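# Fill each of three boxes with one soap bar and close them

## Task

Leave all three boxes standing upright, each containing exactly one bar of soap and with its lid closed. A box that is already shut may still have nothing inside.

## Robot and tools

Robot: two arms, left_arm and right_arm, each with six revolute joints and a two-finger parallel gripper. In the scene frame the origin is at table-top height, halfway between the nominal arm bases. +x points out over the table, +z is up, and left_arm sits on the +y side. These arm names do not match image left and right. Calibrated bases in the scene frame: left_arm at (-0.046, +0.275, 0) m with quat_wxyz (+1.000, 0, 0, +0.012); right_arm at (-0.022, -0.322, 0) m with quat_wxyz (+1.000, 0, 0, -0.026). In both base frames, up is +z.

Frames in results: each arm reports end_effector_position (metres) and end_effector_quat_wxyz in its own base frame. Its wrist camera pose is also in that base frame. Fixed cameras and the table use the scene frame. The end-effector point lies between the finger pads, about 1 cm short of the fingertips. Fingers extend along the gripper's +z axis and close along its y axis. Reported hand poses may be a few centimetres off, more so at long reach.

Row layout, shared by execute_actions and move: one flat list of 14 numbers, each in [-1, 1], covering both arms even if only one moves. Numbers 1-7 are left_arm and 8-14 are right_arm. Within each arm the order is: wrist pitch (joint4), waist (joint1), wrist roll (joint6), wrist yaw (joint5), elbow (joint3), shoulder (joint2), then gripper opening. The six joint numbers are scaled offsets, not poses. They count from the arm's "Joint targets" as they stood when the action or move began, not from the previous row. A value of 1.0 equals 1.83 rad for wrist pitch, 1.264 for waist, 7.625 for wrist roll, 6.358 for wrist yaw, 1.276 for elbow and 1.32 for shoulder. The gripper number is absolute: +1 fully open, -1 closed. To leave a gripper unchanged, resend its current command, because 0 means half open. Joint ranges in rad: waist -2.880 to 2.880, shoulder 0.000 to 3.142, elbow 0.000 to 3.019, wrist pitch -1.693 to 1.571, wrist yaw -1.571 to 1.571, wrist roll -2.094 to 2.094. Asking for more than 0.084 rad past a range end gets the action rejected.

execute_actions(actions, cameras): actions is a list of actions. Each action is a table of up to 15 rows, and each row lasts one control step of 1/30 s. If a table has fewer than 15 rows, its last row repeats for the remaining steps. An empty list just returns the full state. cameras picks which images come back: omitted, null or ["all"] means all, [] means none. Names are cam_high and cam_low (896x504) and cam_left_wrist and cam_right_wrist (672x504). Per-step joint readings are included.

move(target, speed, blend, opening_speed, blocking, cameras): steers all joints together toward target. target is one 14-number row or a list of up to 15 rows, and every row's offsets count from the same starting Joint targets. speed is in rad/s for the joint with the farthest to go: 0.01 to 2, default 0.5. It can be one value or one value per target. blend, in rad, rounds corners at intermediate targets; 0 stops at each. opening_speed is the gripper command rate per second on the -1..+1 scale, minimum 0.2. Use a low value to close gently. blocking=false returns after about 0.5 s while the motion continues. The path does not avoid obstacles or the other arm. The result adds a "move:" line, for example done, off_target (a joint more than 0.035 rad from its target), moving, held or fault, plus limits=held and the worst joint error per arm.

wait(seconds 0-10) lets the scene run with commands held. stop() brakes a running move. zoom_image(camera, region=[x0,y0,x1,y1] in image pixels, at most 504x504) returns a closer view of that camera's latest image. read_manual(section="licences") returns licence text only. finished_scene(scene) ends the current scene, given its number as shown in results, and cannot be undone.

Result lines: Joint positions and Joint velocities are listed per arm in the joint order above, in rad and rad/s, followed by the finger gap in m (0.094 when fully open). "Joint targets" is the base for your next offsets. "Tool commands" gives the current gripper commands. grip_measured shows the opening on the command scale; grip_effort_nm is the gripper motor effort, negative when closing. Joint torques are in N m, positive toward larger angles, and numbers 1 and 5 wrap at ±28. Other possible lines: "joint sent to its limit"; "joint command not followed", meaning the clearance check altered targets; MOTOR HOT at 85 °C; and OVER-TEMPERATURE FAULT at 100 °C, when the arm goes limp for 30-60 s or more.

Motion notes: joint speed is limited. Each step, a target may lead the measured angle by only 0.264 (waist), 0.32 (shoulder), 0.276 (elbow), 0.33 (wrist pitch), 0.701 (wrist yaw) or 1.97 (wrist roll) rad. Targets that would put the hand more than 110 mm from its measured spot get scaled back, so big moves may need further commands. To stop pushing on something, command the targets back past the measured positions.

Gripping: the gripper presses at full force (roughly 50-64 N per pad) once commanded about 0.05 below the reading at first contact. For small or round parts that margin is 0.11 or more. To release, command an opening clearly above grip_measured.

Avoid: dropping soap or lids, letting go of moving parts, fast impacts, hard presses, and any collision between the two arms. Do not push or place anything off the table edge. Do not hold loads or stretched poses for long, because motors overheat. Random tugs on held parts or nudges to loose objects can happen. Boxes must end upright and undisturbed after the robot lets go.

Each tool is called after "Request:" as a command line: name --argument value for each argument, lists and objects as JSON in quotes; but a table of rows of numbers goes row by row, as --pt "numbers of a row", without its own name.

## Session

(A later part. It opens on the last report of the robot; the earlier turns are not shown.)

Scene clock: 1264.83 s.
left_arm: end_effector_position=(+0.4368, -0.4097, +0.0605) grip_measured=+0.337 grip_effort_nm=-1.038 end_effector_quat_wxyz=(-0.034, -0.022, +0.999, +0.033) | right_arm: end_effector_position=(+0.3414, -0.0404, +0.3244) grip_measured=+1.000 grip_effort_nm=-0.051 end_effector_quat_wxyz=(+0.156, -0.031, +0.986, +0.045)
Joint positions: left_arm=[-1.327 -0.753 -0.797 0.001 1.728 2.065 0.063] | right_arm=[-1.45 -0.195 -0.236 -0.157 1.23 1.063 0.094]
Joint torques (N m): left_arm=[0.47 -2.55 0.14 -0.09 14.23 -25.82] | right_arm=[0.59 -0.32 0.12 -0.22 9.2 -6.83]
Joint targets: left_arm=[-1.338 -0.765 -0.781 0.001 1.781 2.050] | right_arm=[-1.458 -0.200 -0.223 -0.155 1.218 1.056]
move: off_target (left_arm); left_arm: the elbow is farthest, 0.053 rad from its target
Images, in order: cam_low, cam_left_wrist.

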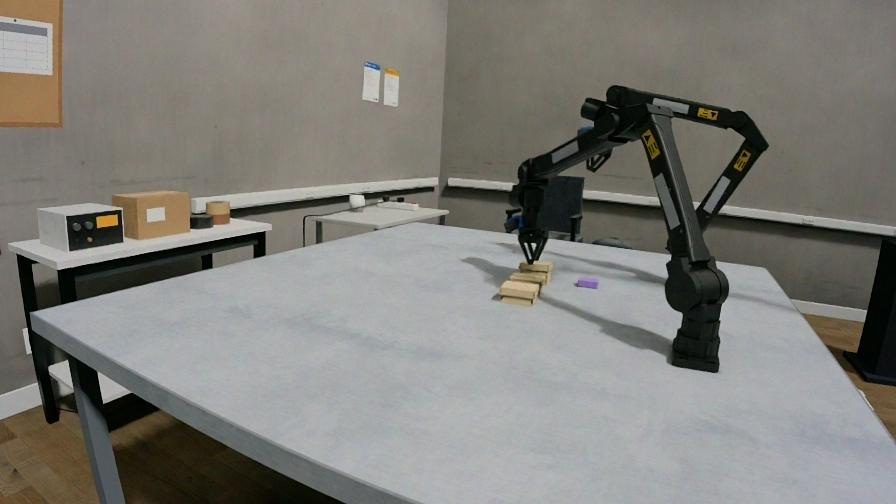

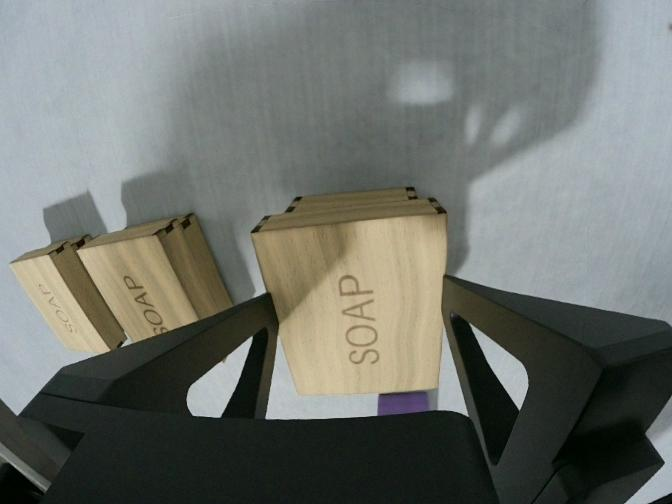

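Request:
move --target '[0,0,0,0,0,-0.0175,0.12,0,0,0,0,0,0,1]' --speed 0.15 --cameras '["cam_low","cam_left_wrist"]'

Request:
zoom_image --camera "cam_left_wrist" --region '[245, 160, 345, 240]'

Request:
zoom_image --camera "cam_left_wrist" --region '[355, 160, 455, 240]'

Request:
zoom_image --camera "cam_low" --region '[510, 245, 570, 290]'

Scene clock: 1277.93 s.
left_arm: end_effector_position=(+0.4373, -0.4108, +0.0709) grip_measured=+0.337 grip_effort_nm=-1.038 end_effector_quat_wxyz=(-0.027, -0.021, +0.999, +0.026) | right_arm: end_effector_position=(+0.3414, -0.0404, +0.3244) grip_measured=+1.000 grip_effort_nm=-0.056 end_effector_quat_wxyz=(+0.156, -0.031, +0.986, +0.045)
Joint positions: left_arm=[-1.327 -0.753 -0.795 0.001 1.728 2.047 0.063] | right_arm=[-1.45 -0.195 -0.236 -0.157 1.23 1.063 0.094]
Joint torques (N m): left_arm=[0.51 -2.49 0.1 -0.09 14.42 -25.88] | right_arm=[0.58 -0.38 0.12 -0.22 9.2 -6.83]
Joint targets: left_arm=[-1.338 -0.765 -0.781 0.001 1.781 2.027] | right_arm=[-1.458 -0.200 -0.223 -0.155 1.218 1.056]
move: off_target (left_arm); left_arm: the elbow is farthest, 0.053 rad from its target
Images, in order: cam_low, cam_left_wrist.

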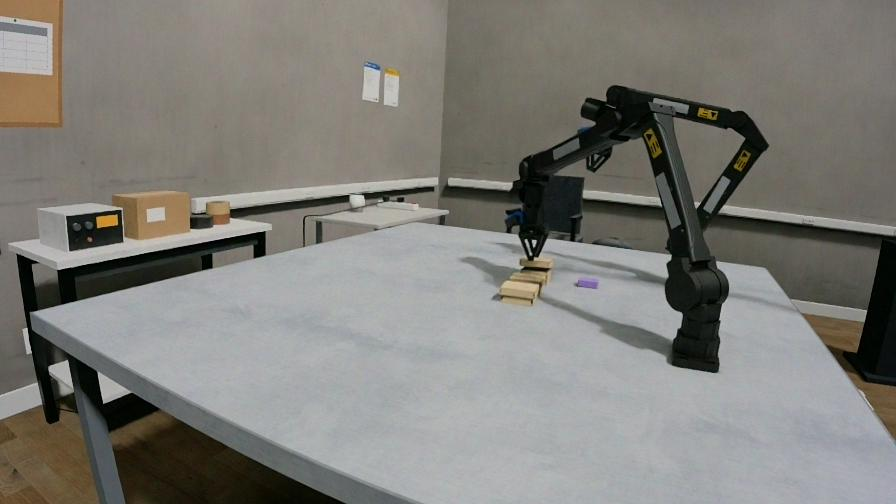

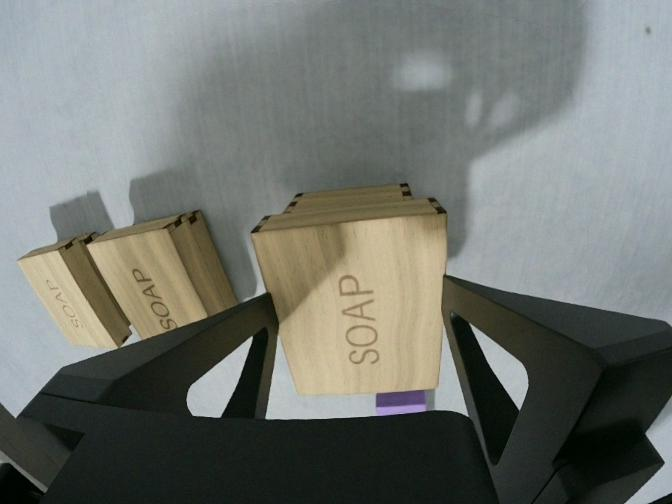

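Scaled by 5.040 from the camera's 672x504 image, which has a finer 960x720 frame.

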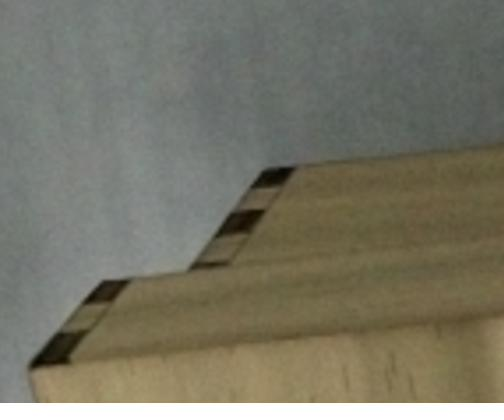

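Scaled by 5.040 from the camera's 672x504 image, which has a finer 960x720 frame.

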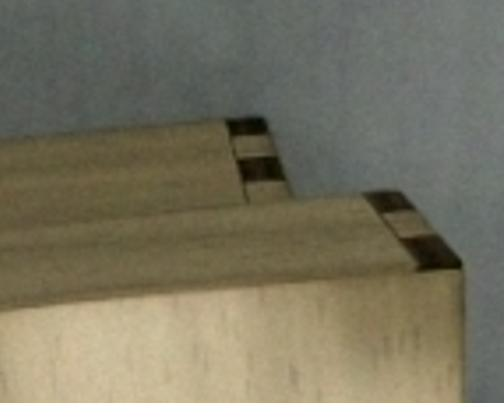

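Scaled by 8.400 from the camera's 896x504 image, which has a finer 1280x720 frame.

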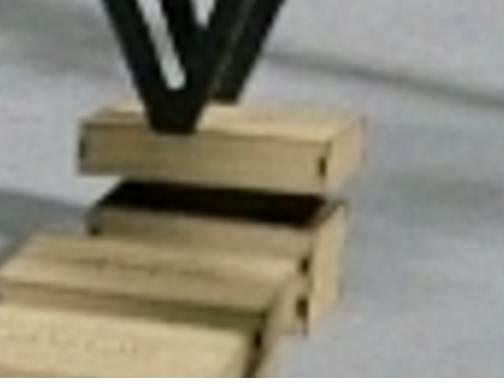

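Request:
move --pt "0 0 0.0018 0 0 0 0.12 0 0 0 0 0 0 1" --pt "0 0 0.0018 0 0 0.0523 0.12 0 0 0 0 0 0 1" --speed 0.1 --cameras '["cam_low","cam_left_wrist"]'

Request:
zoom_image --camera "cam_left_wrist" --region '[240, 130, 460, 295]'

Request:
zoom_image --camera "cam_low" --region '[510, 245, 570, 290]'

Scene clock: 1295.40 s.
left_arm: end_effector_position=(+0.4366, -0.4105, +0.0613) grip_measured=+0.337 grip_effort_nm=-1.043 end_effector_quat_wxyz=(-0.033, -0.014, +0.999, +0.032) | right_arm: end_effector_position=(+0.3414, -0.0404, +0.3244) grip_measured=+1.000 grip_effort_nm=-0.046 end_effector_quat_wxyz=(+0.156, -0.031, +0.986, +0.045)
Joint positions: left_arm=[-1.327 -0.754 -0.782 0.001 1.73 2.065 0.063] | right_arm=[-1.45 -0.195 -0.236 -0.157 1.23 1.063 0.094]
Joint torques (N m): left_arm=[0.49 -2.43 0.11 -0.09 14.13 -21.25] | right_arm=[0.58 -0.38 0.12 -0.22 9.2 -6.83]
Joint targets: left_arm=[-1.338 -0.765 -0.767 0.001 1.781 2.095] | right_arm=[-1.458 -0.200 -0.223 -0.155 1.218 1.056]
move: off_target (left_arm); left_arm: the elbow is farthest, 0.051 rad from its target
Images, in order: cam_low, cam_left_wrist.

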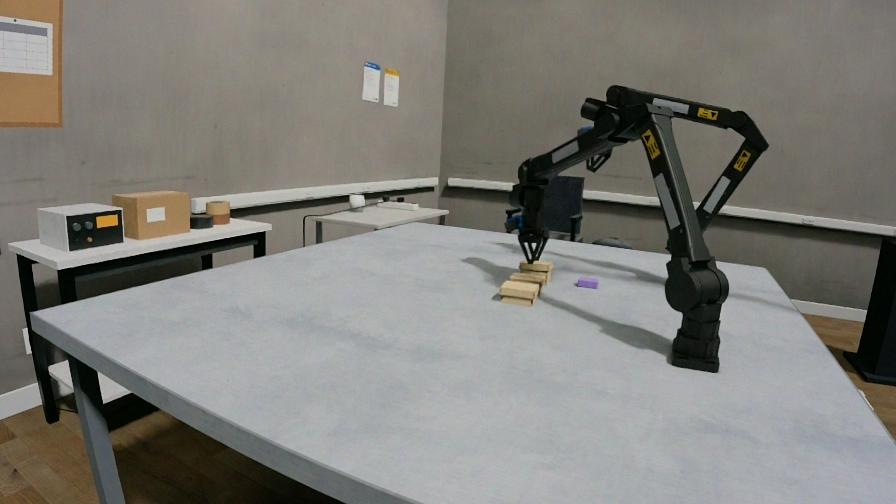

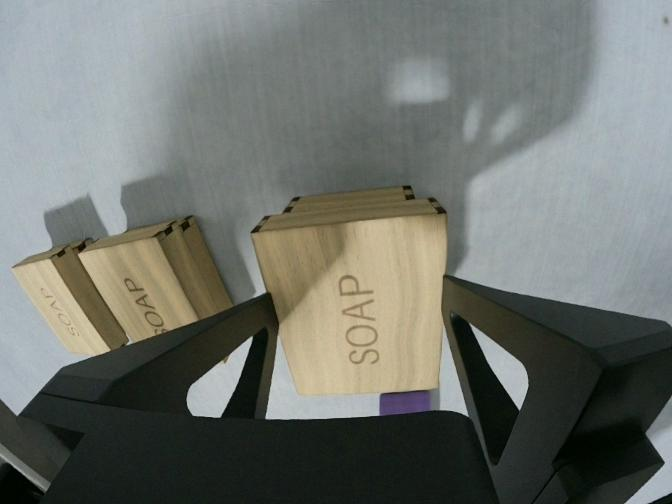

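Scaled by 2.291 from the camera's 672x504 image, which has a finer 960x720 frame.

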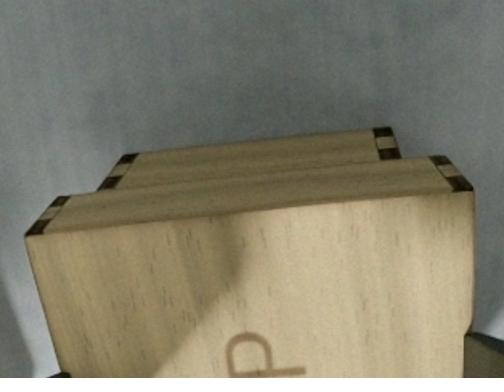

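Scaled by 8.400 from the camera's 896x504 image, which has a finer 1280x720 frame.

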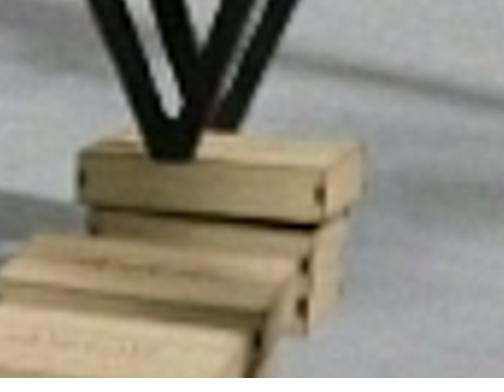

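Request:
move --target '[0,0,0,0,0,0.019,0.12,0,0,0,0,0,0,1]' --speed 0.08 --cameras '["cam_low","cam_left_wrist"]'

Request:
zoom_image --camera "cam_left_wrist" --region '[240, 130, 460, 295]'

Request:
zoom_image --camera "cam_low" --region '[510, 245, 570, 290]'

Scene clock: 1304.63 s.
left_arm: end_effector_position=(+0.4368, -0.4110, +0.0596) grip_measured=+0.337 grip_effort_nm=-1.038 end_effector_quat_wxyz=(-0.035, -0.014, +0.999, +0.034) | right_arm: end_effector_position=(+0.3414, -0.0404, +0.3244) grip_measured=+1.000 grip_effort_nm=-0.046 end_effector_quat_wxyz=(+0.156, -0.031, +0.986, +0.045)
Joint positions: left_arm=[-1.332 -0.754 -0.782 0.001 1.735 2.071 0.063] | right_arm=[-1.45 -0.195 -0.236 -0.157 1.23 1.063 0.094]
Joint torques (N m): left_arm=[0.76 -2.43 0.1 -0.1 13.42 -19.96] | right_arm=[0.58 -0.38 0.12 -0.22 9.18 -6.83]
Joint targets: left_arm=[-1.338 -0.765 -0.768 0.001 1.781 2.121] | right_arm=[-1.458 -0.200 -0.223 -0.155 1.218 1.056]
move: off_target (left_arm); left_arm: the shoulder is farthest, 0.049 rad from its target
Images, in order: cam_low, cam_left_wrist.

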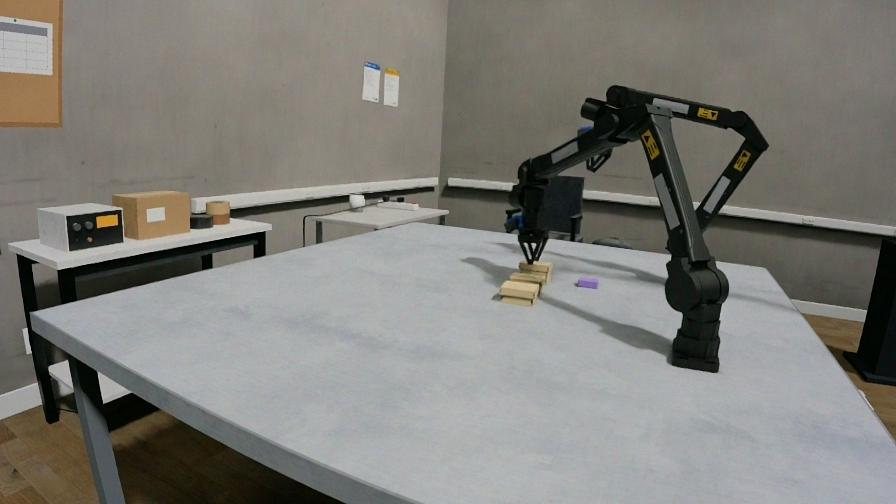

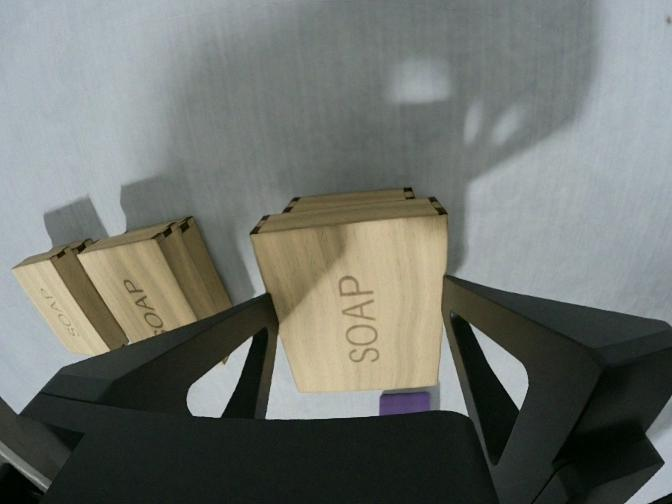

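Scaled by 2.291 from the camera's 672x504 image, which has a finer 960x720 frame.

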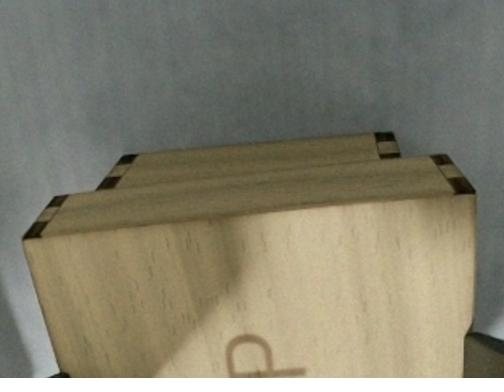

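Scaled by 8.400 from the camera's 896x504 image, which has a finer 1280x720 frame.

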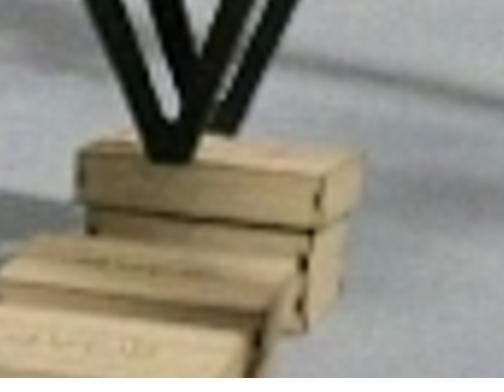

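Request:
move --pt "0 0 0 0 0 -0.071 0.12 0 0 0 0 0 0 1" --pt "0 -0.0045 0 0 0 -0.071 0.12 0 0 0 0 0 0 1" --pt "0 -0.0045 0 0 0 -0.016 0.12 0 0 0 0 0 0 1" --speed 0.1 --cameras '["cam_low","cam_left_wrist"]'

Request:
zoom_image --camera "cam_left_wrist" --region '[240, 130, 460, 295]'

Request:
zoom_image --camera "cam_low" --region '[510, 245, 570, 290]'

Scene clock: 1333.07 s.
left_arm: end_effector_position=(+0.4345, -0.4142, +0.0637) grip_measured=+0.337 grip_effort_nm=-1.038 end_effector_quat_wxyz=(-0.033, -0.010, +0.999, +0.031) | right_arm: end_effector_position=(+0.3414, -0.0404, +0.3244) grip_measured=+1.000 grip_effort_nm=-0.061 end_effector_quat_wxyz=(+0.156, -0.031, +0.986, +0.045)
Joint positions: left_arm=[-1.333 -0.761 -0.781 0.001 1.736 2.065 0.063] | right_arm=[-1.45 -0.195 -0.236 -0.157 1.23 1.063 0.094]
Joint torques (N m): left_arm=[0.72 -2.37 0.1 -0.09 13.31 -21.77] | right_arm=[0.58 -0.38 0.12 -0.22 9.2 -6.83]
Joint targets: left_arm=[-1.338 -0.771 -0.768 0.001 1.781 2.100] | right_arm=[-1.458 -0.200 -0.223 -0.155 1.218 1.056]
move: off_target (left_arm); left_arm: the elbow is farthest, 0.045 rad from its target
Images, in order: cam_low, cam_left_wrist.

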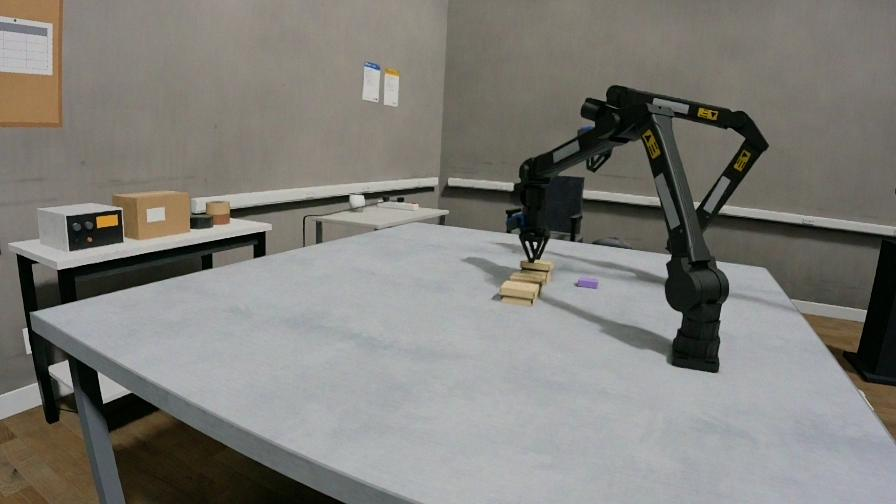

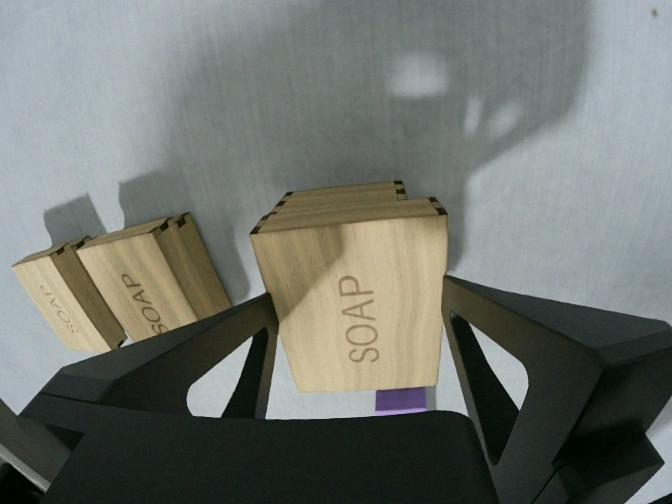

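Scaled by 2.291 from the camera's 672x504 image, which has a finer 960x720 frame.

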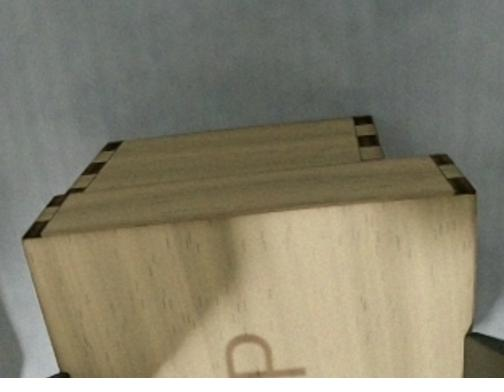

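Scaled by 8.400 from the camera's 896x504 image, which has a finer 1280x720 frame.

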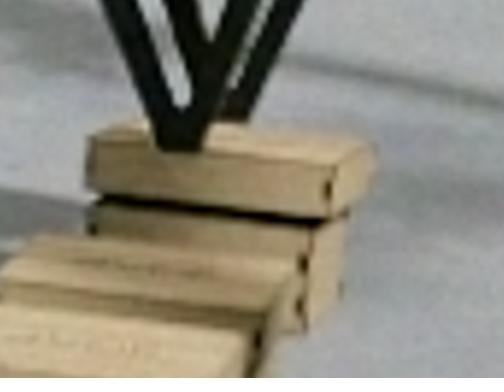

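Request:
move --pt "0 0 0 0 0 -0.03 0.12 0 0 0 0 0 0 1" --pt "-0.006 0.0172 0.0024 0 0 -0.03 0.12 0 0 0 0 0 0 1" --pt "-0.006 0.0172 0.0024 0 0 0 0.12 0 0 0 0 0 0 1" --speed 0.1 --cameras '["cam_low","cam_left_wrist"]'

Request:
zoom_image --camera "cam_left_wrist" --region '[240, 130, 460, 295]'

Request:
zoom_image --camera "cam_low" --region '[510, 245, 570, 290]'

Scene clock: 1354.60 s.
left_arm: end_effector_position=(+0.4345, -0.4133, +0.0637) grip_measured=+0.337 grip_effort_nm=-1.038 end_effector_quat_wxyz=(-0.034, -0.003, +0.999, +0.032) | right_arm: end_effector_position=(+0.3414, -0.0404, +0.3244) grip_measured=+1.000 grip_effort_nm=-0.046 end_effector_quat_wxyz=(+0.156, -0.031, +0.986, +0.045)
Joint positions: left_arm=[-1.336 -0.759 -0.765 0.001 1.736 2.065 0.063] | right_arm=[-1.45 -0.195 -0.236 -0.157 1.23 1.063 0.094]
Joint torques (N m): left_arm=[0.36 -0.79 0.12 -0.09 13.55 -21.3] | right_arm=[0.59 -0.38 0.12 -0.22 9.18 -6.83]
Joint targets: left_arm=[-1.349 -0.749 -0.749 0.001 1.781 2.100] | right_arm=[-1.458 -0.200 -0.223 -0.155 1.218 1.056]
move: off_target (left_arm); left_arm: the elbow is farthest, 0.045 rad from its target
Images, in order: cam_low, cam_left_wrist.

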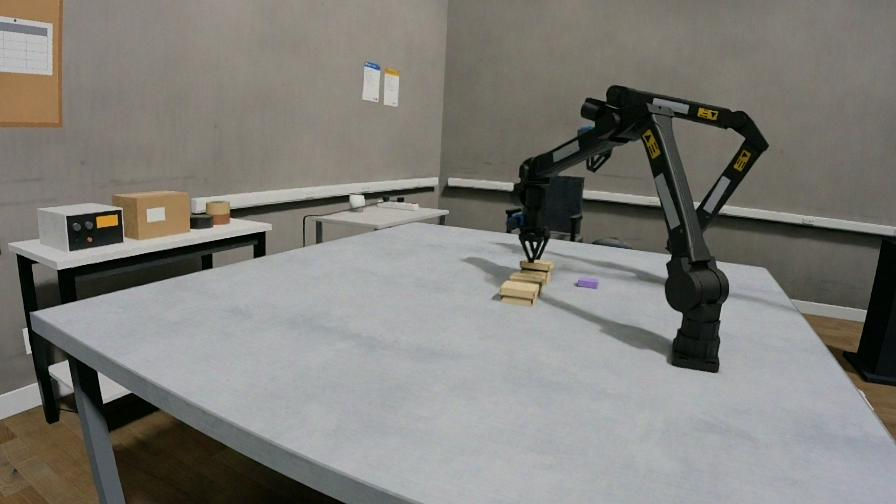

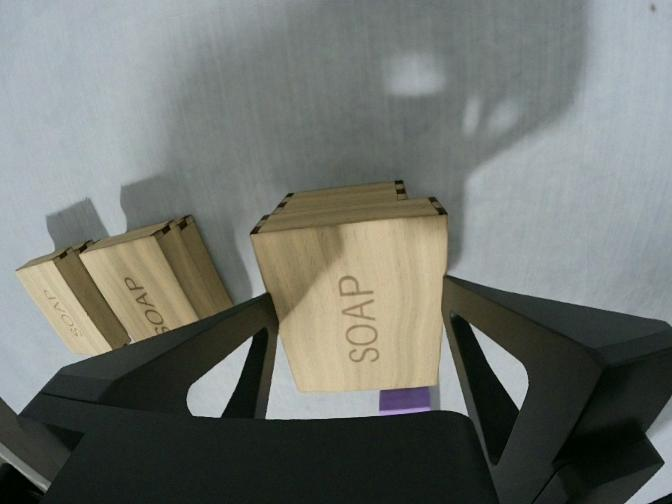

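Scaled by 2.291 from the camera's 672x504 image, which has a finer 960x720 frame.

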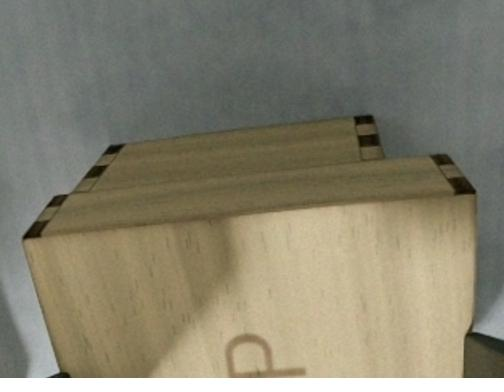

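Scaled by 8.400 from the camera's 896x504 image, which has a finer 1280x720 frame.

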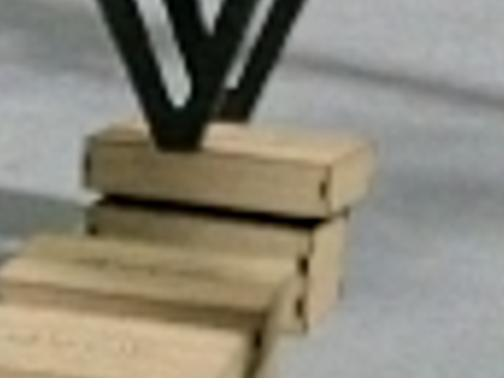

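Request:
move --pt "-0.004 0.0026 0.0004 0 0 0 0.12 0 0 0 0 0 0 1" --pt "-0.004 0.0026 0.0004 0 0 0.0106 0.12 0 0 0 0 0 0 1" --speed 0.08 --cameras '["cam_low","cam_left_wrist"]'

Request:
zoom_image --camera "cam_left_wrist" --region '[240, 130, 460, 295]'

Request:
zoom_image --camera "cam_low" --region '[510, 245, 570, 290]'

Scene clock: 1371.53 s.
left_arm: end_effector_position=(+0.4347, -0.4122, +0.0639) grip_measured=+0.337 grip_effort_nm=-1.038 end_effector_quat_wxyz=(-0.036, -0.001, +0.999, +0.034) | right_arm: end_effector_position=(+0.3414, -0.0404, +0.3244) grip_measured=+1.000 grip_effort_nm=-0.051 end_effector_quat_wxyz=(+0.156, -0.031, +0.986, +0.045)
Joint positions: left_arm=[-1.343 -0.758 -0.76 0.001 1.74 2.067 0.063] | right_arm=[-1.45 -0.195 -0.236 -0.157 1.23 1.063 0.094]
Joint torques (N m): left_arm=[0.4 -0.67 0.1 -0.09 13.3 -20.42] | right_arm=[0.58 -0.44 0.12 -0.22 9.2 -6.89]
Joint targets: left_arm=[-1.356 -0.746 -0.746 0.001 1.782 2.113] | right_arm=[-1.458 -0.200 -0.223 -0.155 1.218 1.056]
move: off_target (left_arm); left_arm: the shoulder is farthest, 0.047 rad from its target
Images, in order: cam_low, cam_left_wrist.

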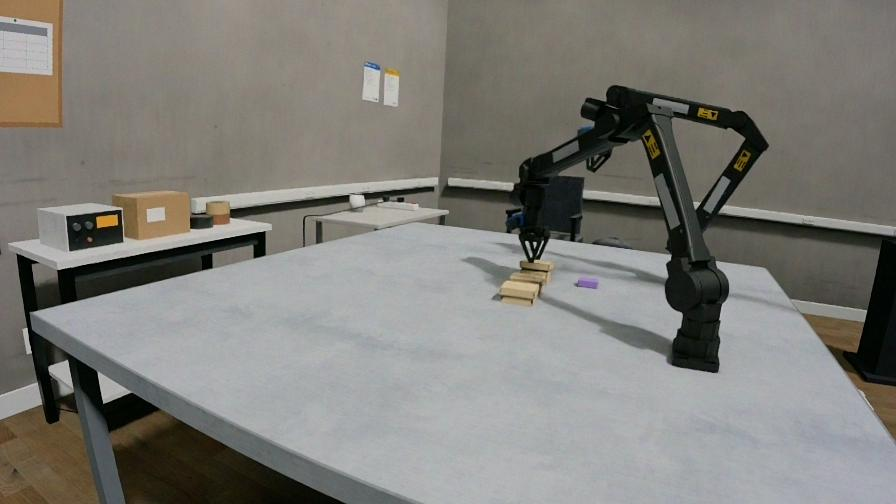

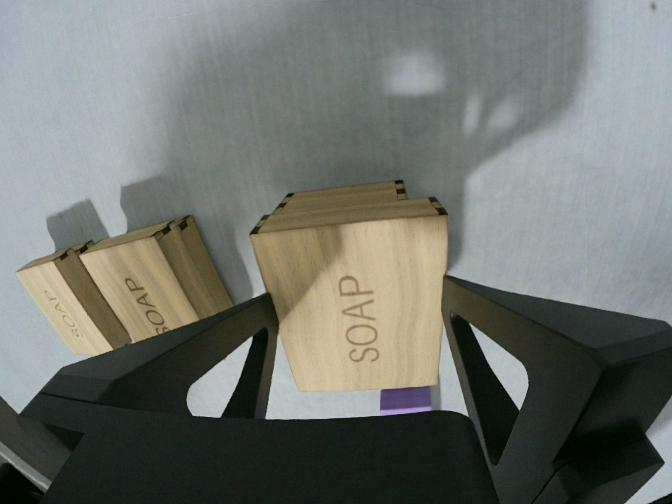

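Scaled by 2.291 from the camera's 672x504 image, which has a finer 960x720 frame.

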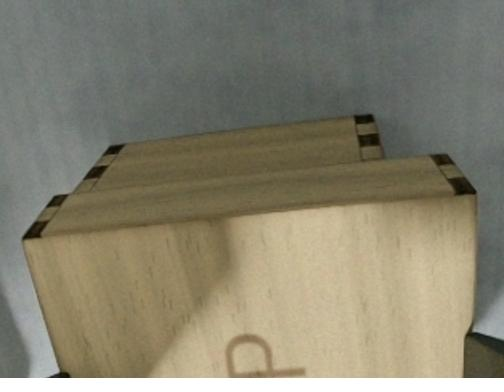

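Scaled by 8.400 from the camera's 896x504 image, which has a finer 1280x720 frame.

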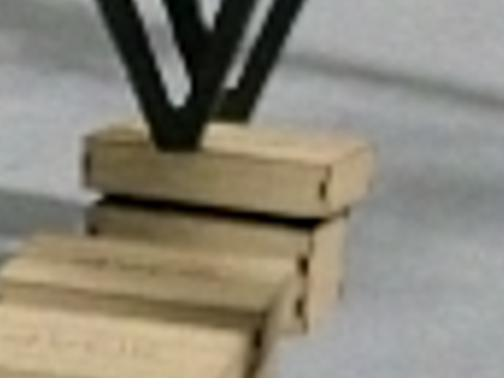

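Request:
move --pt "0 0 0 0 0 -0.055 0.12 0 0 0 0 0 0 1" --pt "0 0.0035 0.0006 0 0 -0.055 0.12 0 0 0 0 0 0 1" --pt "0 0.0035 0.0006 0 0 -0.012 0.12 0 0 0 0 0 0 1" --speed 0.1 --cameras '["cam_low","cam_left_wrist"]'

Request:
zoom_image --camera "cam_left_wrist" --region '[240, 130, 460, 295]'

Request:
zoom_image --camera "cam_low" --region '[510, 245, 570, 290]'

Scene clock: 1390.80 s.
left_arm: end_effector_position=(+0.4363, -0.4102, +0.0650) grip_measured=+0.337 grip_effort_nm=-1.033 end_effector_quat_wxyz=(-0.036, -0.001, +0.999, +0.034) | right_arm: end_effector_position=(+0.3414, -0.0404, +0.3244) grip_measured=+1.000 grip_effort_nm=-0.051 end_effector_quat_wxyz=(+0.156, -0.031, +0.986, +0.045)
Joint positions: left_arm=[-1.345 -0.754 -0.756 0.001 1.74 2.065 0.063] | right_arm=[-1.45 -0.195 -0.236 -0.157 1.23 1.063 0.094]
Joint torques (N m): left_arm=[0.43 -0.62 0.1 -0.09 13.2 -21.6] | right_arm=[0.58 -0.44 0.12 -0.22 9.18 -6.83]
Joint targets: left_arm=[-1.356 -0.741 -0.742 0.001 1.781 2.097] | right_arm=[-1.458 -0.200 -0.223 -0.155 1.218 1.056]
move: off_target (left_arm); left_arm: the elbow is farthest, 0.042 rad from its target
Images, in order: cam_low, cam_left_wrist.

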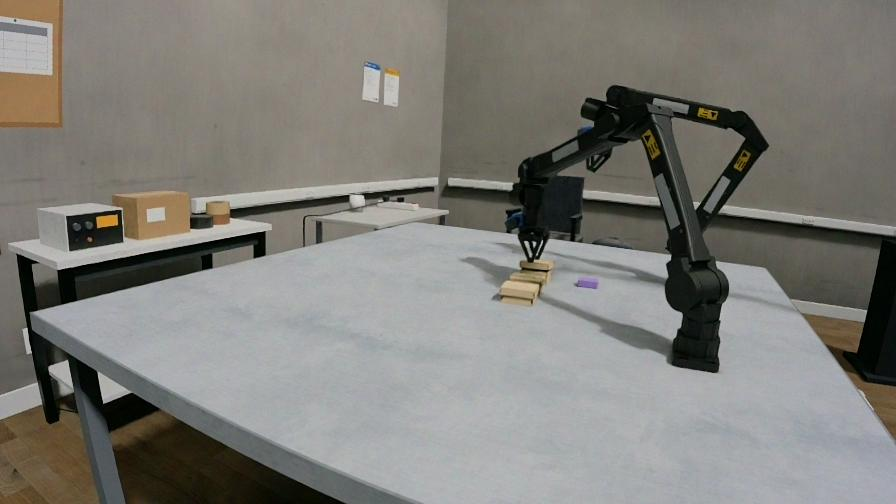

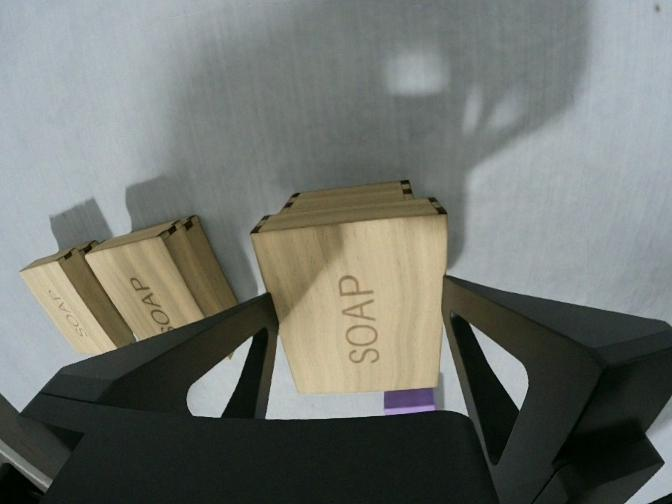

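Scaled by 2.291 from the camera's 672x504 image, which has a finer 960x720 frame.

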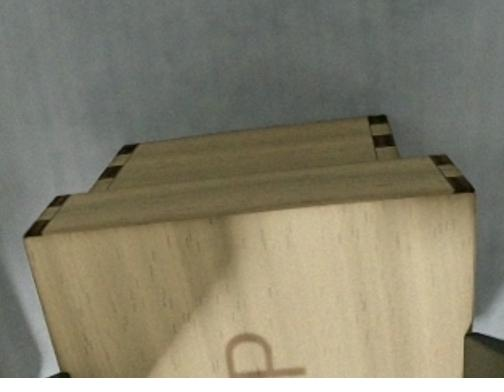

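Scaled by 8.400 from the camera's 896x504 image, which has a finer 1280x720 frame.

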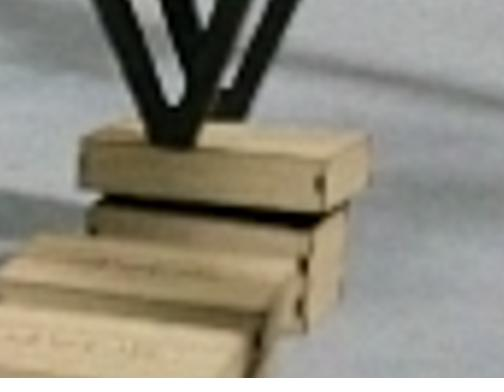

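Request:
move --target '[0,0,0,0,0,0.0228,0.12,0,0,0,0,0,0,1]' --speed 0.08 --cameras '["cam_low","cam_left_wrist"]'

Request:
zoom_image --camera "cam_left_wrist" --region '[240, 130, 460, 295]'

Request:
zoom_image --camera "cam_low" --region '[510, 245, 570, 290]'

Scene clock: 1403.90 s.
left_arm: end_effector_position=(+0.4367, -0.4105, +0.0621) grip_measured=+0.337 grip_effort_nm=-1.033 end_effector_quat_wxyz=(-0.038, +0.000, +0.999, +0.035) | right_arm: end_effector_position=(+0.3414, -0.0404, +0.3244) grip_measured=+1.000 grip_effort_nm=-0.051 end_effector_quat_wxyz=(+0.156, -0.031, +0.986, +0.045)
Joint positions: left_arm=[-1.347 -0.754 -0.754 0.001 1.744 2.072 0.063] | right_arm=[-1.45 -0.195 -0.236 -0.157 1.23 1.063 0.094]
Joint torques (N m): left_arm=[0.49 -0.62 0.08 -0.08 12.85 -19.19] | right_arm=[0.58 -0.38 0.12 -0.22 9.2 -6.83]
Joint targets: left_arm=[-1.356 -0.741 -0.741 0.001 1.782 2.128] | right_arm=[-1.458 -0.200 -0.223 -0.155 1.218 1.056]
move: off_target (left_arm); left_arm: the shoulder is farthest, 0.055 rad from its target
Images, in order: cam_low, cam_left_wrist.

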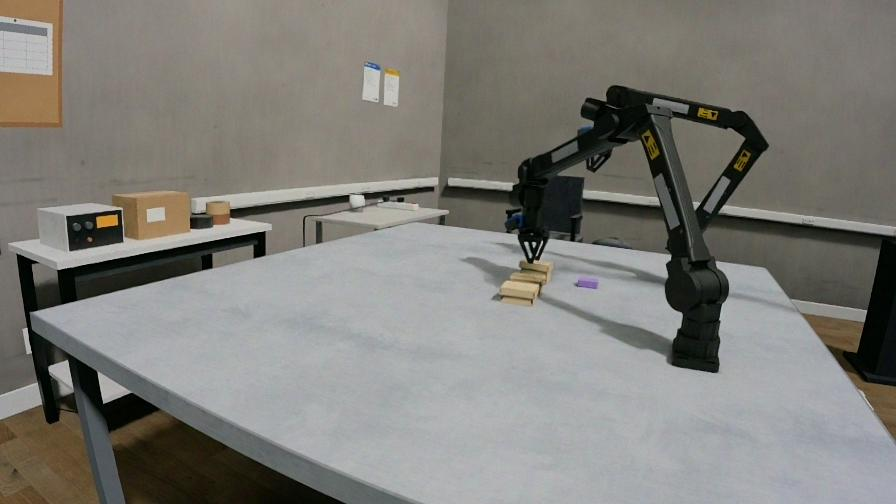

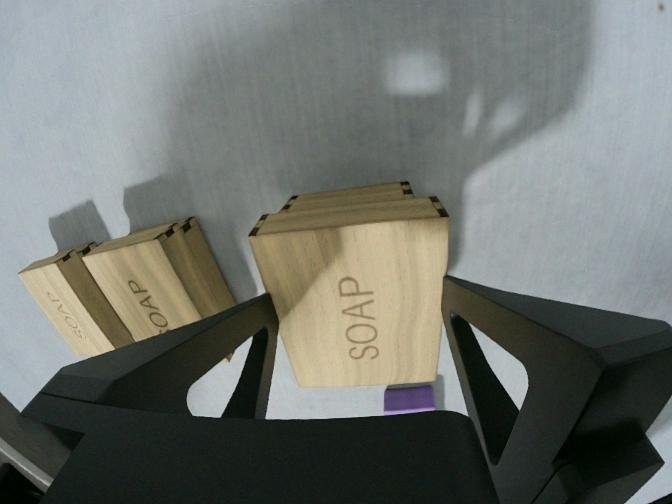

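Scaled by 2.291 from the camera's 672x504 image, which has a finer 960x720 frame.

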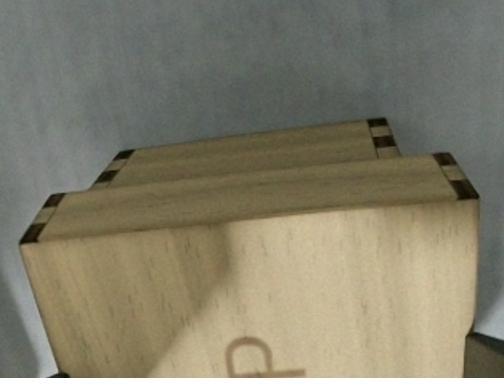

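Scaled by 8.400 from the camera's 896x504 image, which has a finer 1280x720 frame.

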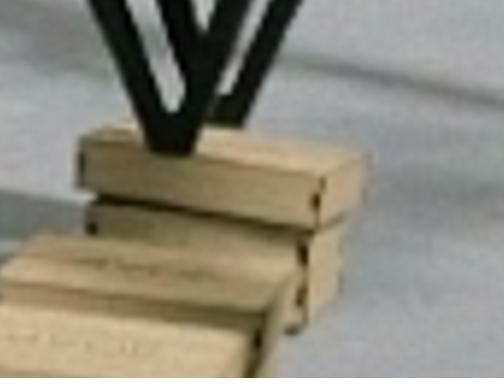

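Request:
move --pt "0 0 0 0 0 -0.06 0.12 0 0 0 0 0 0 1" --pt "-0.0306 0 0 0 0.0274 -0.038 0.12 0 0 0 0 0 0 1" --pt "-0.0306 0 0 0 0.0274 -0.009 0.12 0 0 0 0 0 0 1" --speed 0.1 --cameras '["cam_low","cam_left_wrist"]'

Request:
zoom_image --camera "cam_left_wrist" --region '[240, 130, 460, 295]'

Request:
zoom_image --camera "cam_low" --region '[510, 245, 570, 290]'

Scene clock: 1428.17 s.
left_arm: end_effector_position=(+0.4333, -0.4061, +0.0669) grip_measured=+0.337 grip_effort_nm=-1.043 end_effector_quat_wxyz=(-0.053, -0.001, +0.997, +0.049) | right_arm: end_effector_position=(+0.3414, -0.0404, +0.3244) grip_measured=+1.000 grip_effort_nm=-0.051 end_effector_quat_wxyz=(+0.156, -0.031, +0.986, +0.045)
Joint positions: left_arm=[-1.402 -0.752 -0.753 0.001 1.767 2.081 0.063] | right_arm=[-1.45 -0.195 -0.236 -0.157 1.23 1.063 0.094]
Joint torques (N m): left_arm=[0.39 -0.73 0.08 -0.09 13.86 -21.42] | right_arm=[0.58 -0.38 0.12 -0.22 9.18 -6.83]
Joint targets: left_arm=[-1.412 -0.741 -0.741 0.001 1.817 2.116] | right_arm=[-1.458 -0.200 -0.223 -0.155 1.218 1.056]
move: off_target (left_arm); left_arm: the elbow is farthest, 0.050 rad from its target
Images, in order: cam_low, cam_left_wrist.

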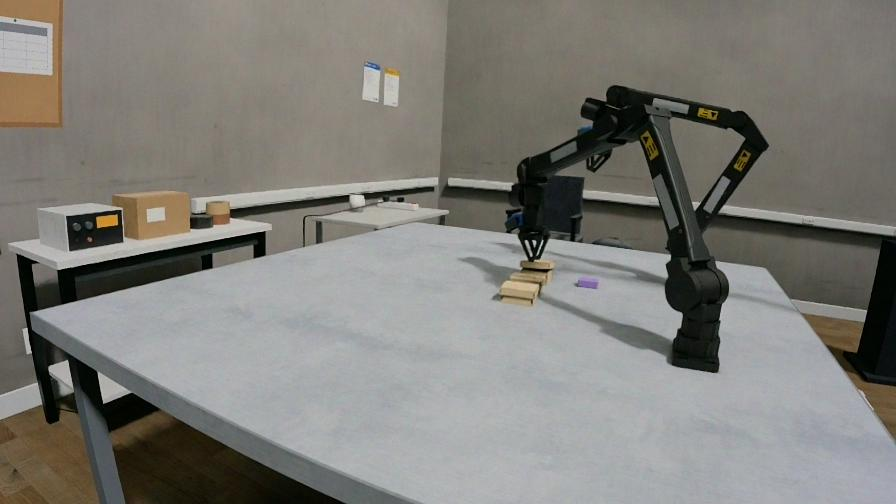

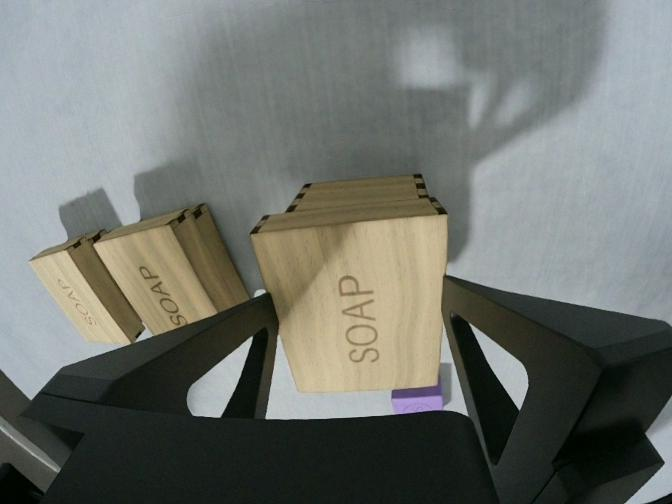

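Scaled by 2.291 from the camera's 672x504 image, which has a finer 960x720 frame.

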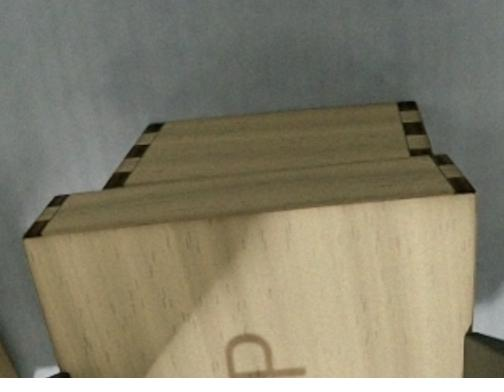

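Scaled by 8.400 from the camera's 896x504 image, which has a finer 1280x720 frame.

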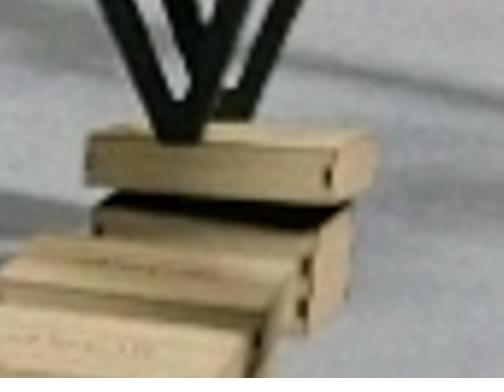

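Request:
move --target '[-0.002,-0.018,0.0028,0,0.0157,0.0127,0.12,0,0,0,0,0,0,1]' --speed 0.1 --cameras '["cam_low","cam_left_wrist"]'

Request:
zoom_image --camera "cam_left_wrist" --region '[240, 130, 460, 295]'

Request:
zoom_image --camera "cam_low" --region '[510, 245, 570, 290]'

Scene clock: 1451.53 s.
left_arm: end_effector_position=(+0.4356, -0.4095, +0.0616) grip_measured=+0.337 grip_effort_nm=-1.038 end_effector_quat_wxyz=(-0.055, +0.009, +0.997, +0.050) | right_arm: end_effector_position=(+0.3414, -0.0404, +0.3244) grip_measured=+1.000 grip_effort_nm=-0.051 end_effector_quat_wxyz=(+0.156, -0.031, +0.986, +0.045)
Joint positions: left_arm=[-1.405 -0.754 -0.735 0.001 1.784 2.099 0.063] | right_arm=[-1.45 -0.195 -0.236 -0.157 1.23 1.063 0.094]
Joint torques (N m): left_arm=[0.36 -2.37 0.09 -0.08 14.06 -21.83] | right_arm=[0.58 -0.44 0.12 -0.22 9.18 -6.89]
Motor temperatures (°C): left_arm=[27 28 29 28 63 43 34] | right_arm=[29 31 28 30 52 29 30]
Joint targets: left_arm=[-1.416 -0.764 -0.720 0.001 1.836 2.132] | right_arm=[-1.458 -0.200 -0.223 -0.155 1.218 1.056]
move: off_target (left_arm); left_arm: the elbow is farthest, 0.053 rad from its target
Images, in order: cam_low, cam_left_wrist.

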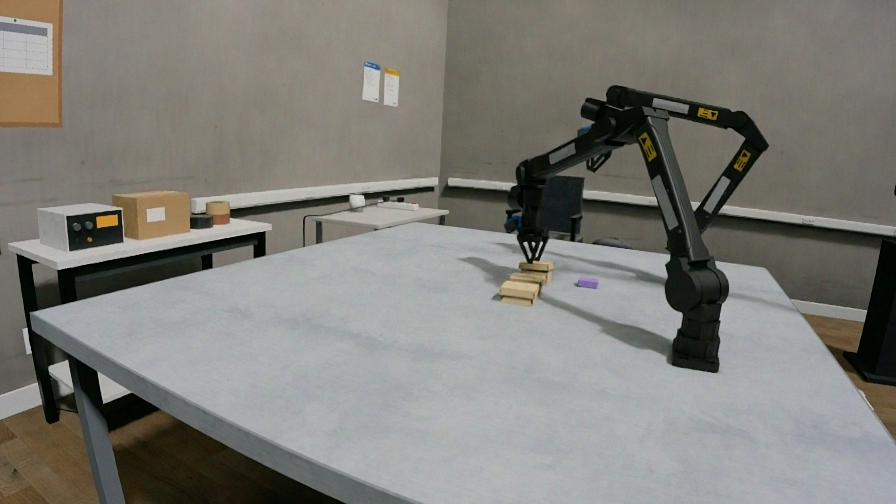

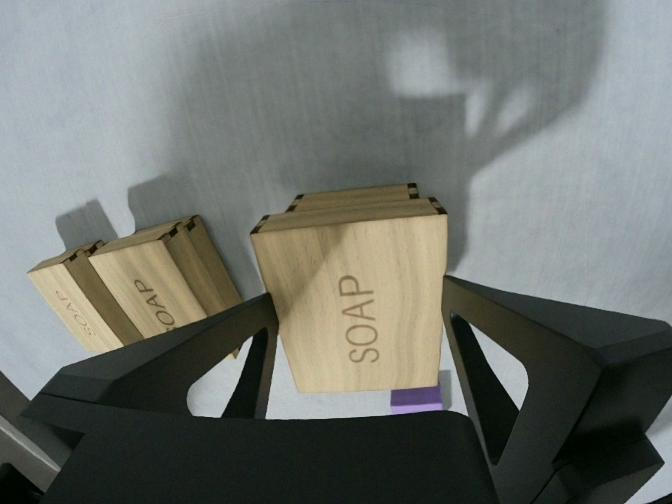

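Scaled by 2.291 from the camera's 672x504 image, which has a finer 960x720 frame.

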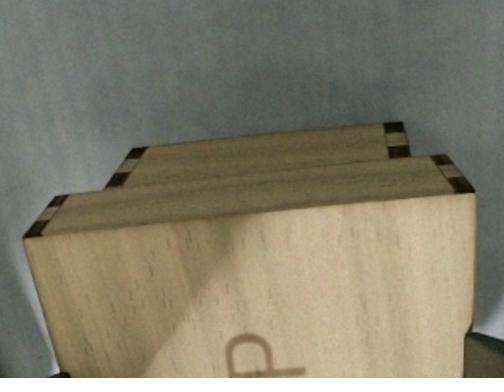

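Scaled by 8.400 from the camera's 896x504 image, which has a finer 1280x720 frame.

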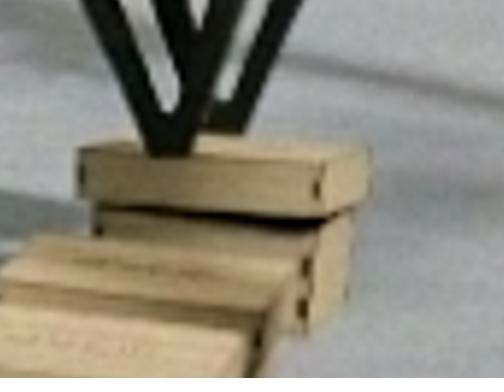

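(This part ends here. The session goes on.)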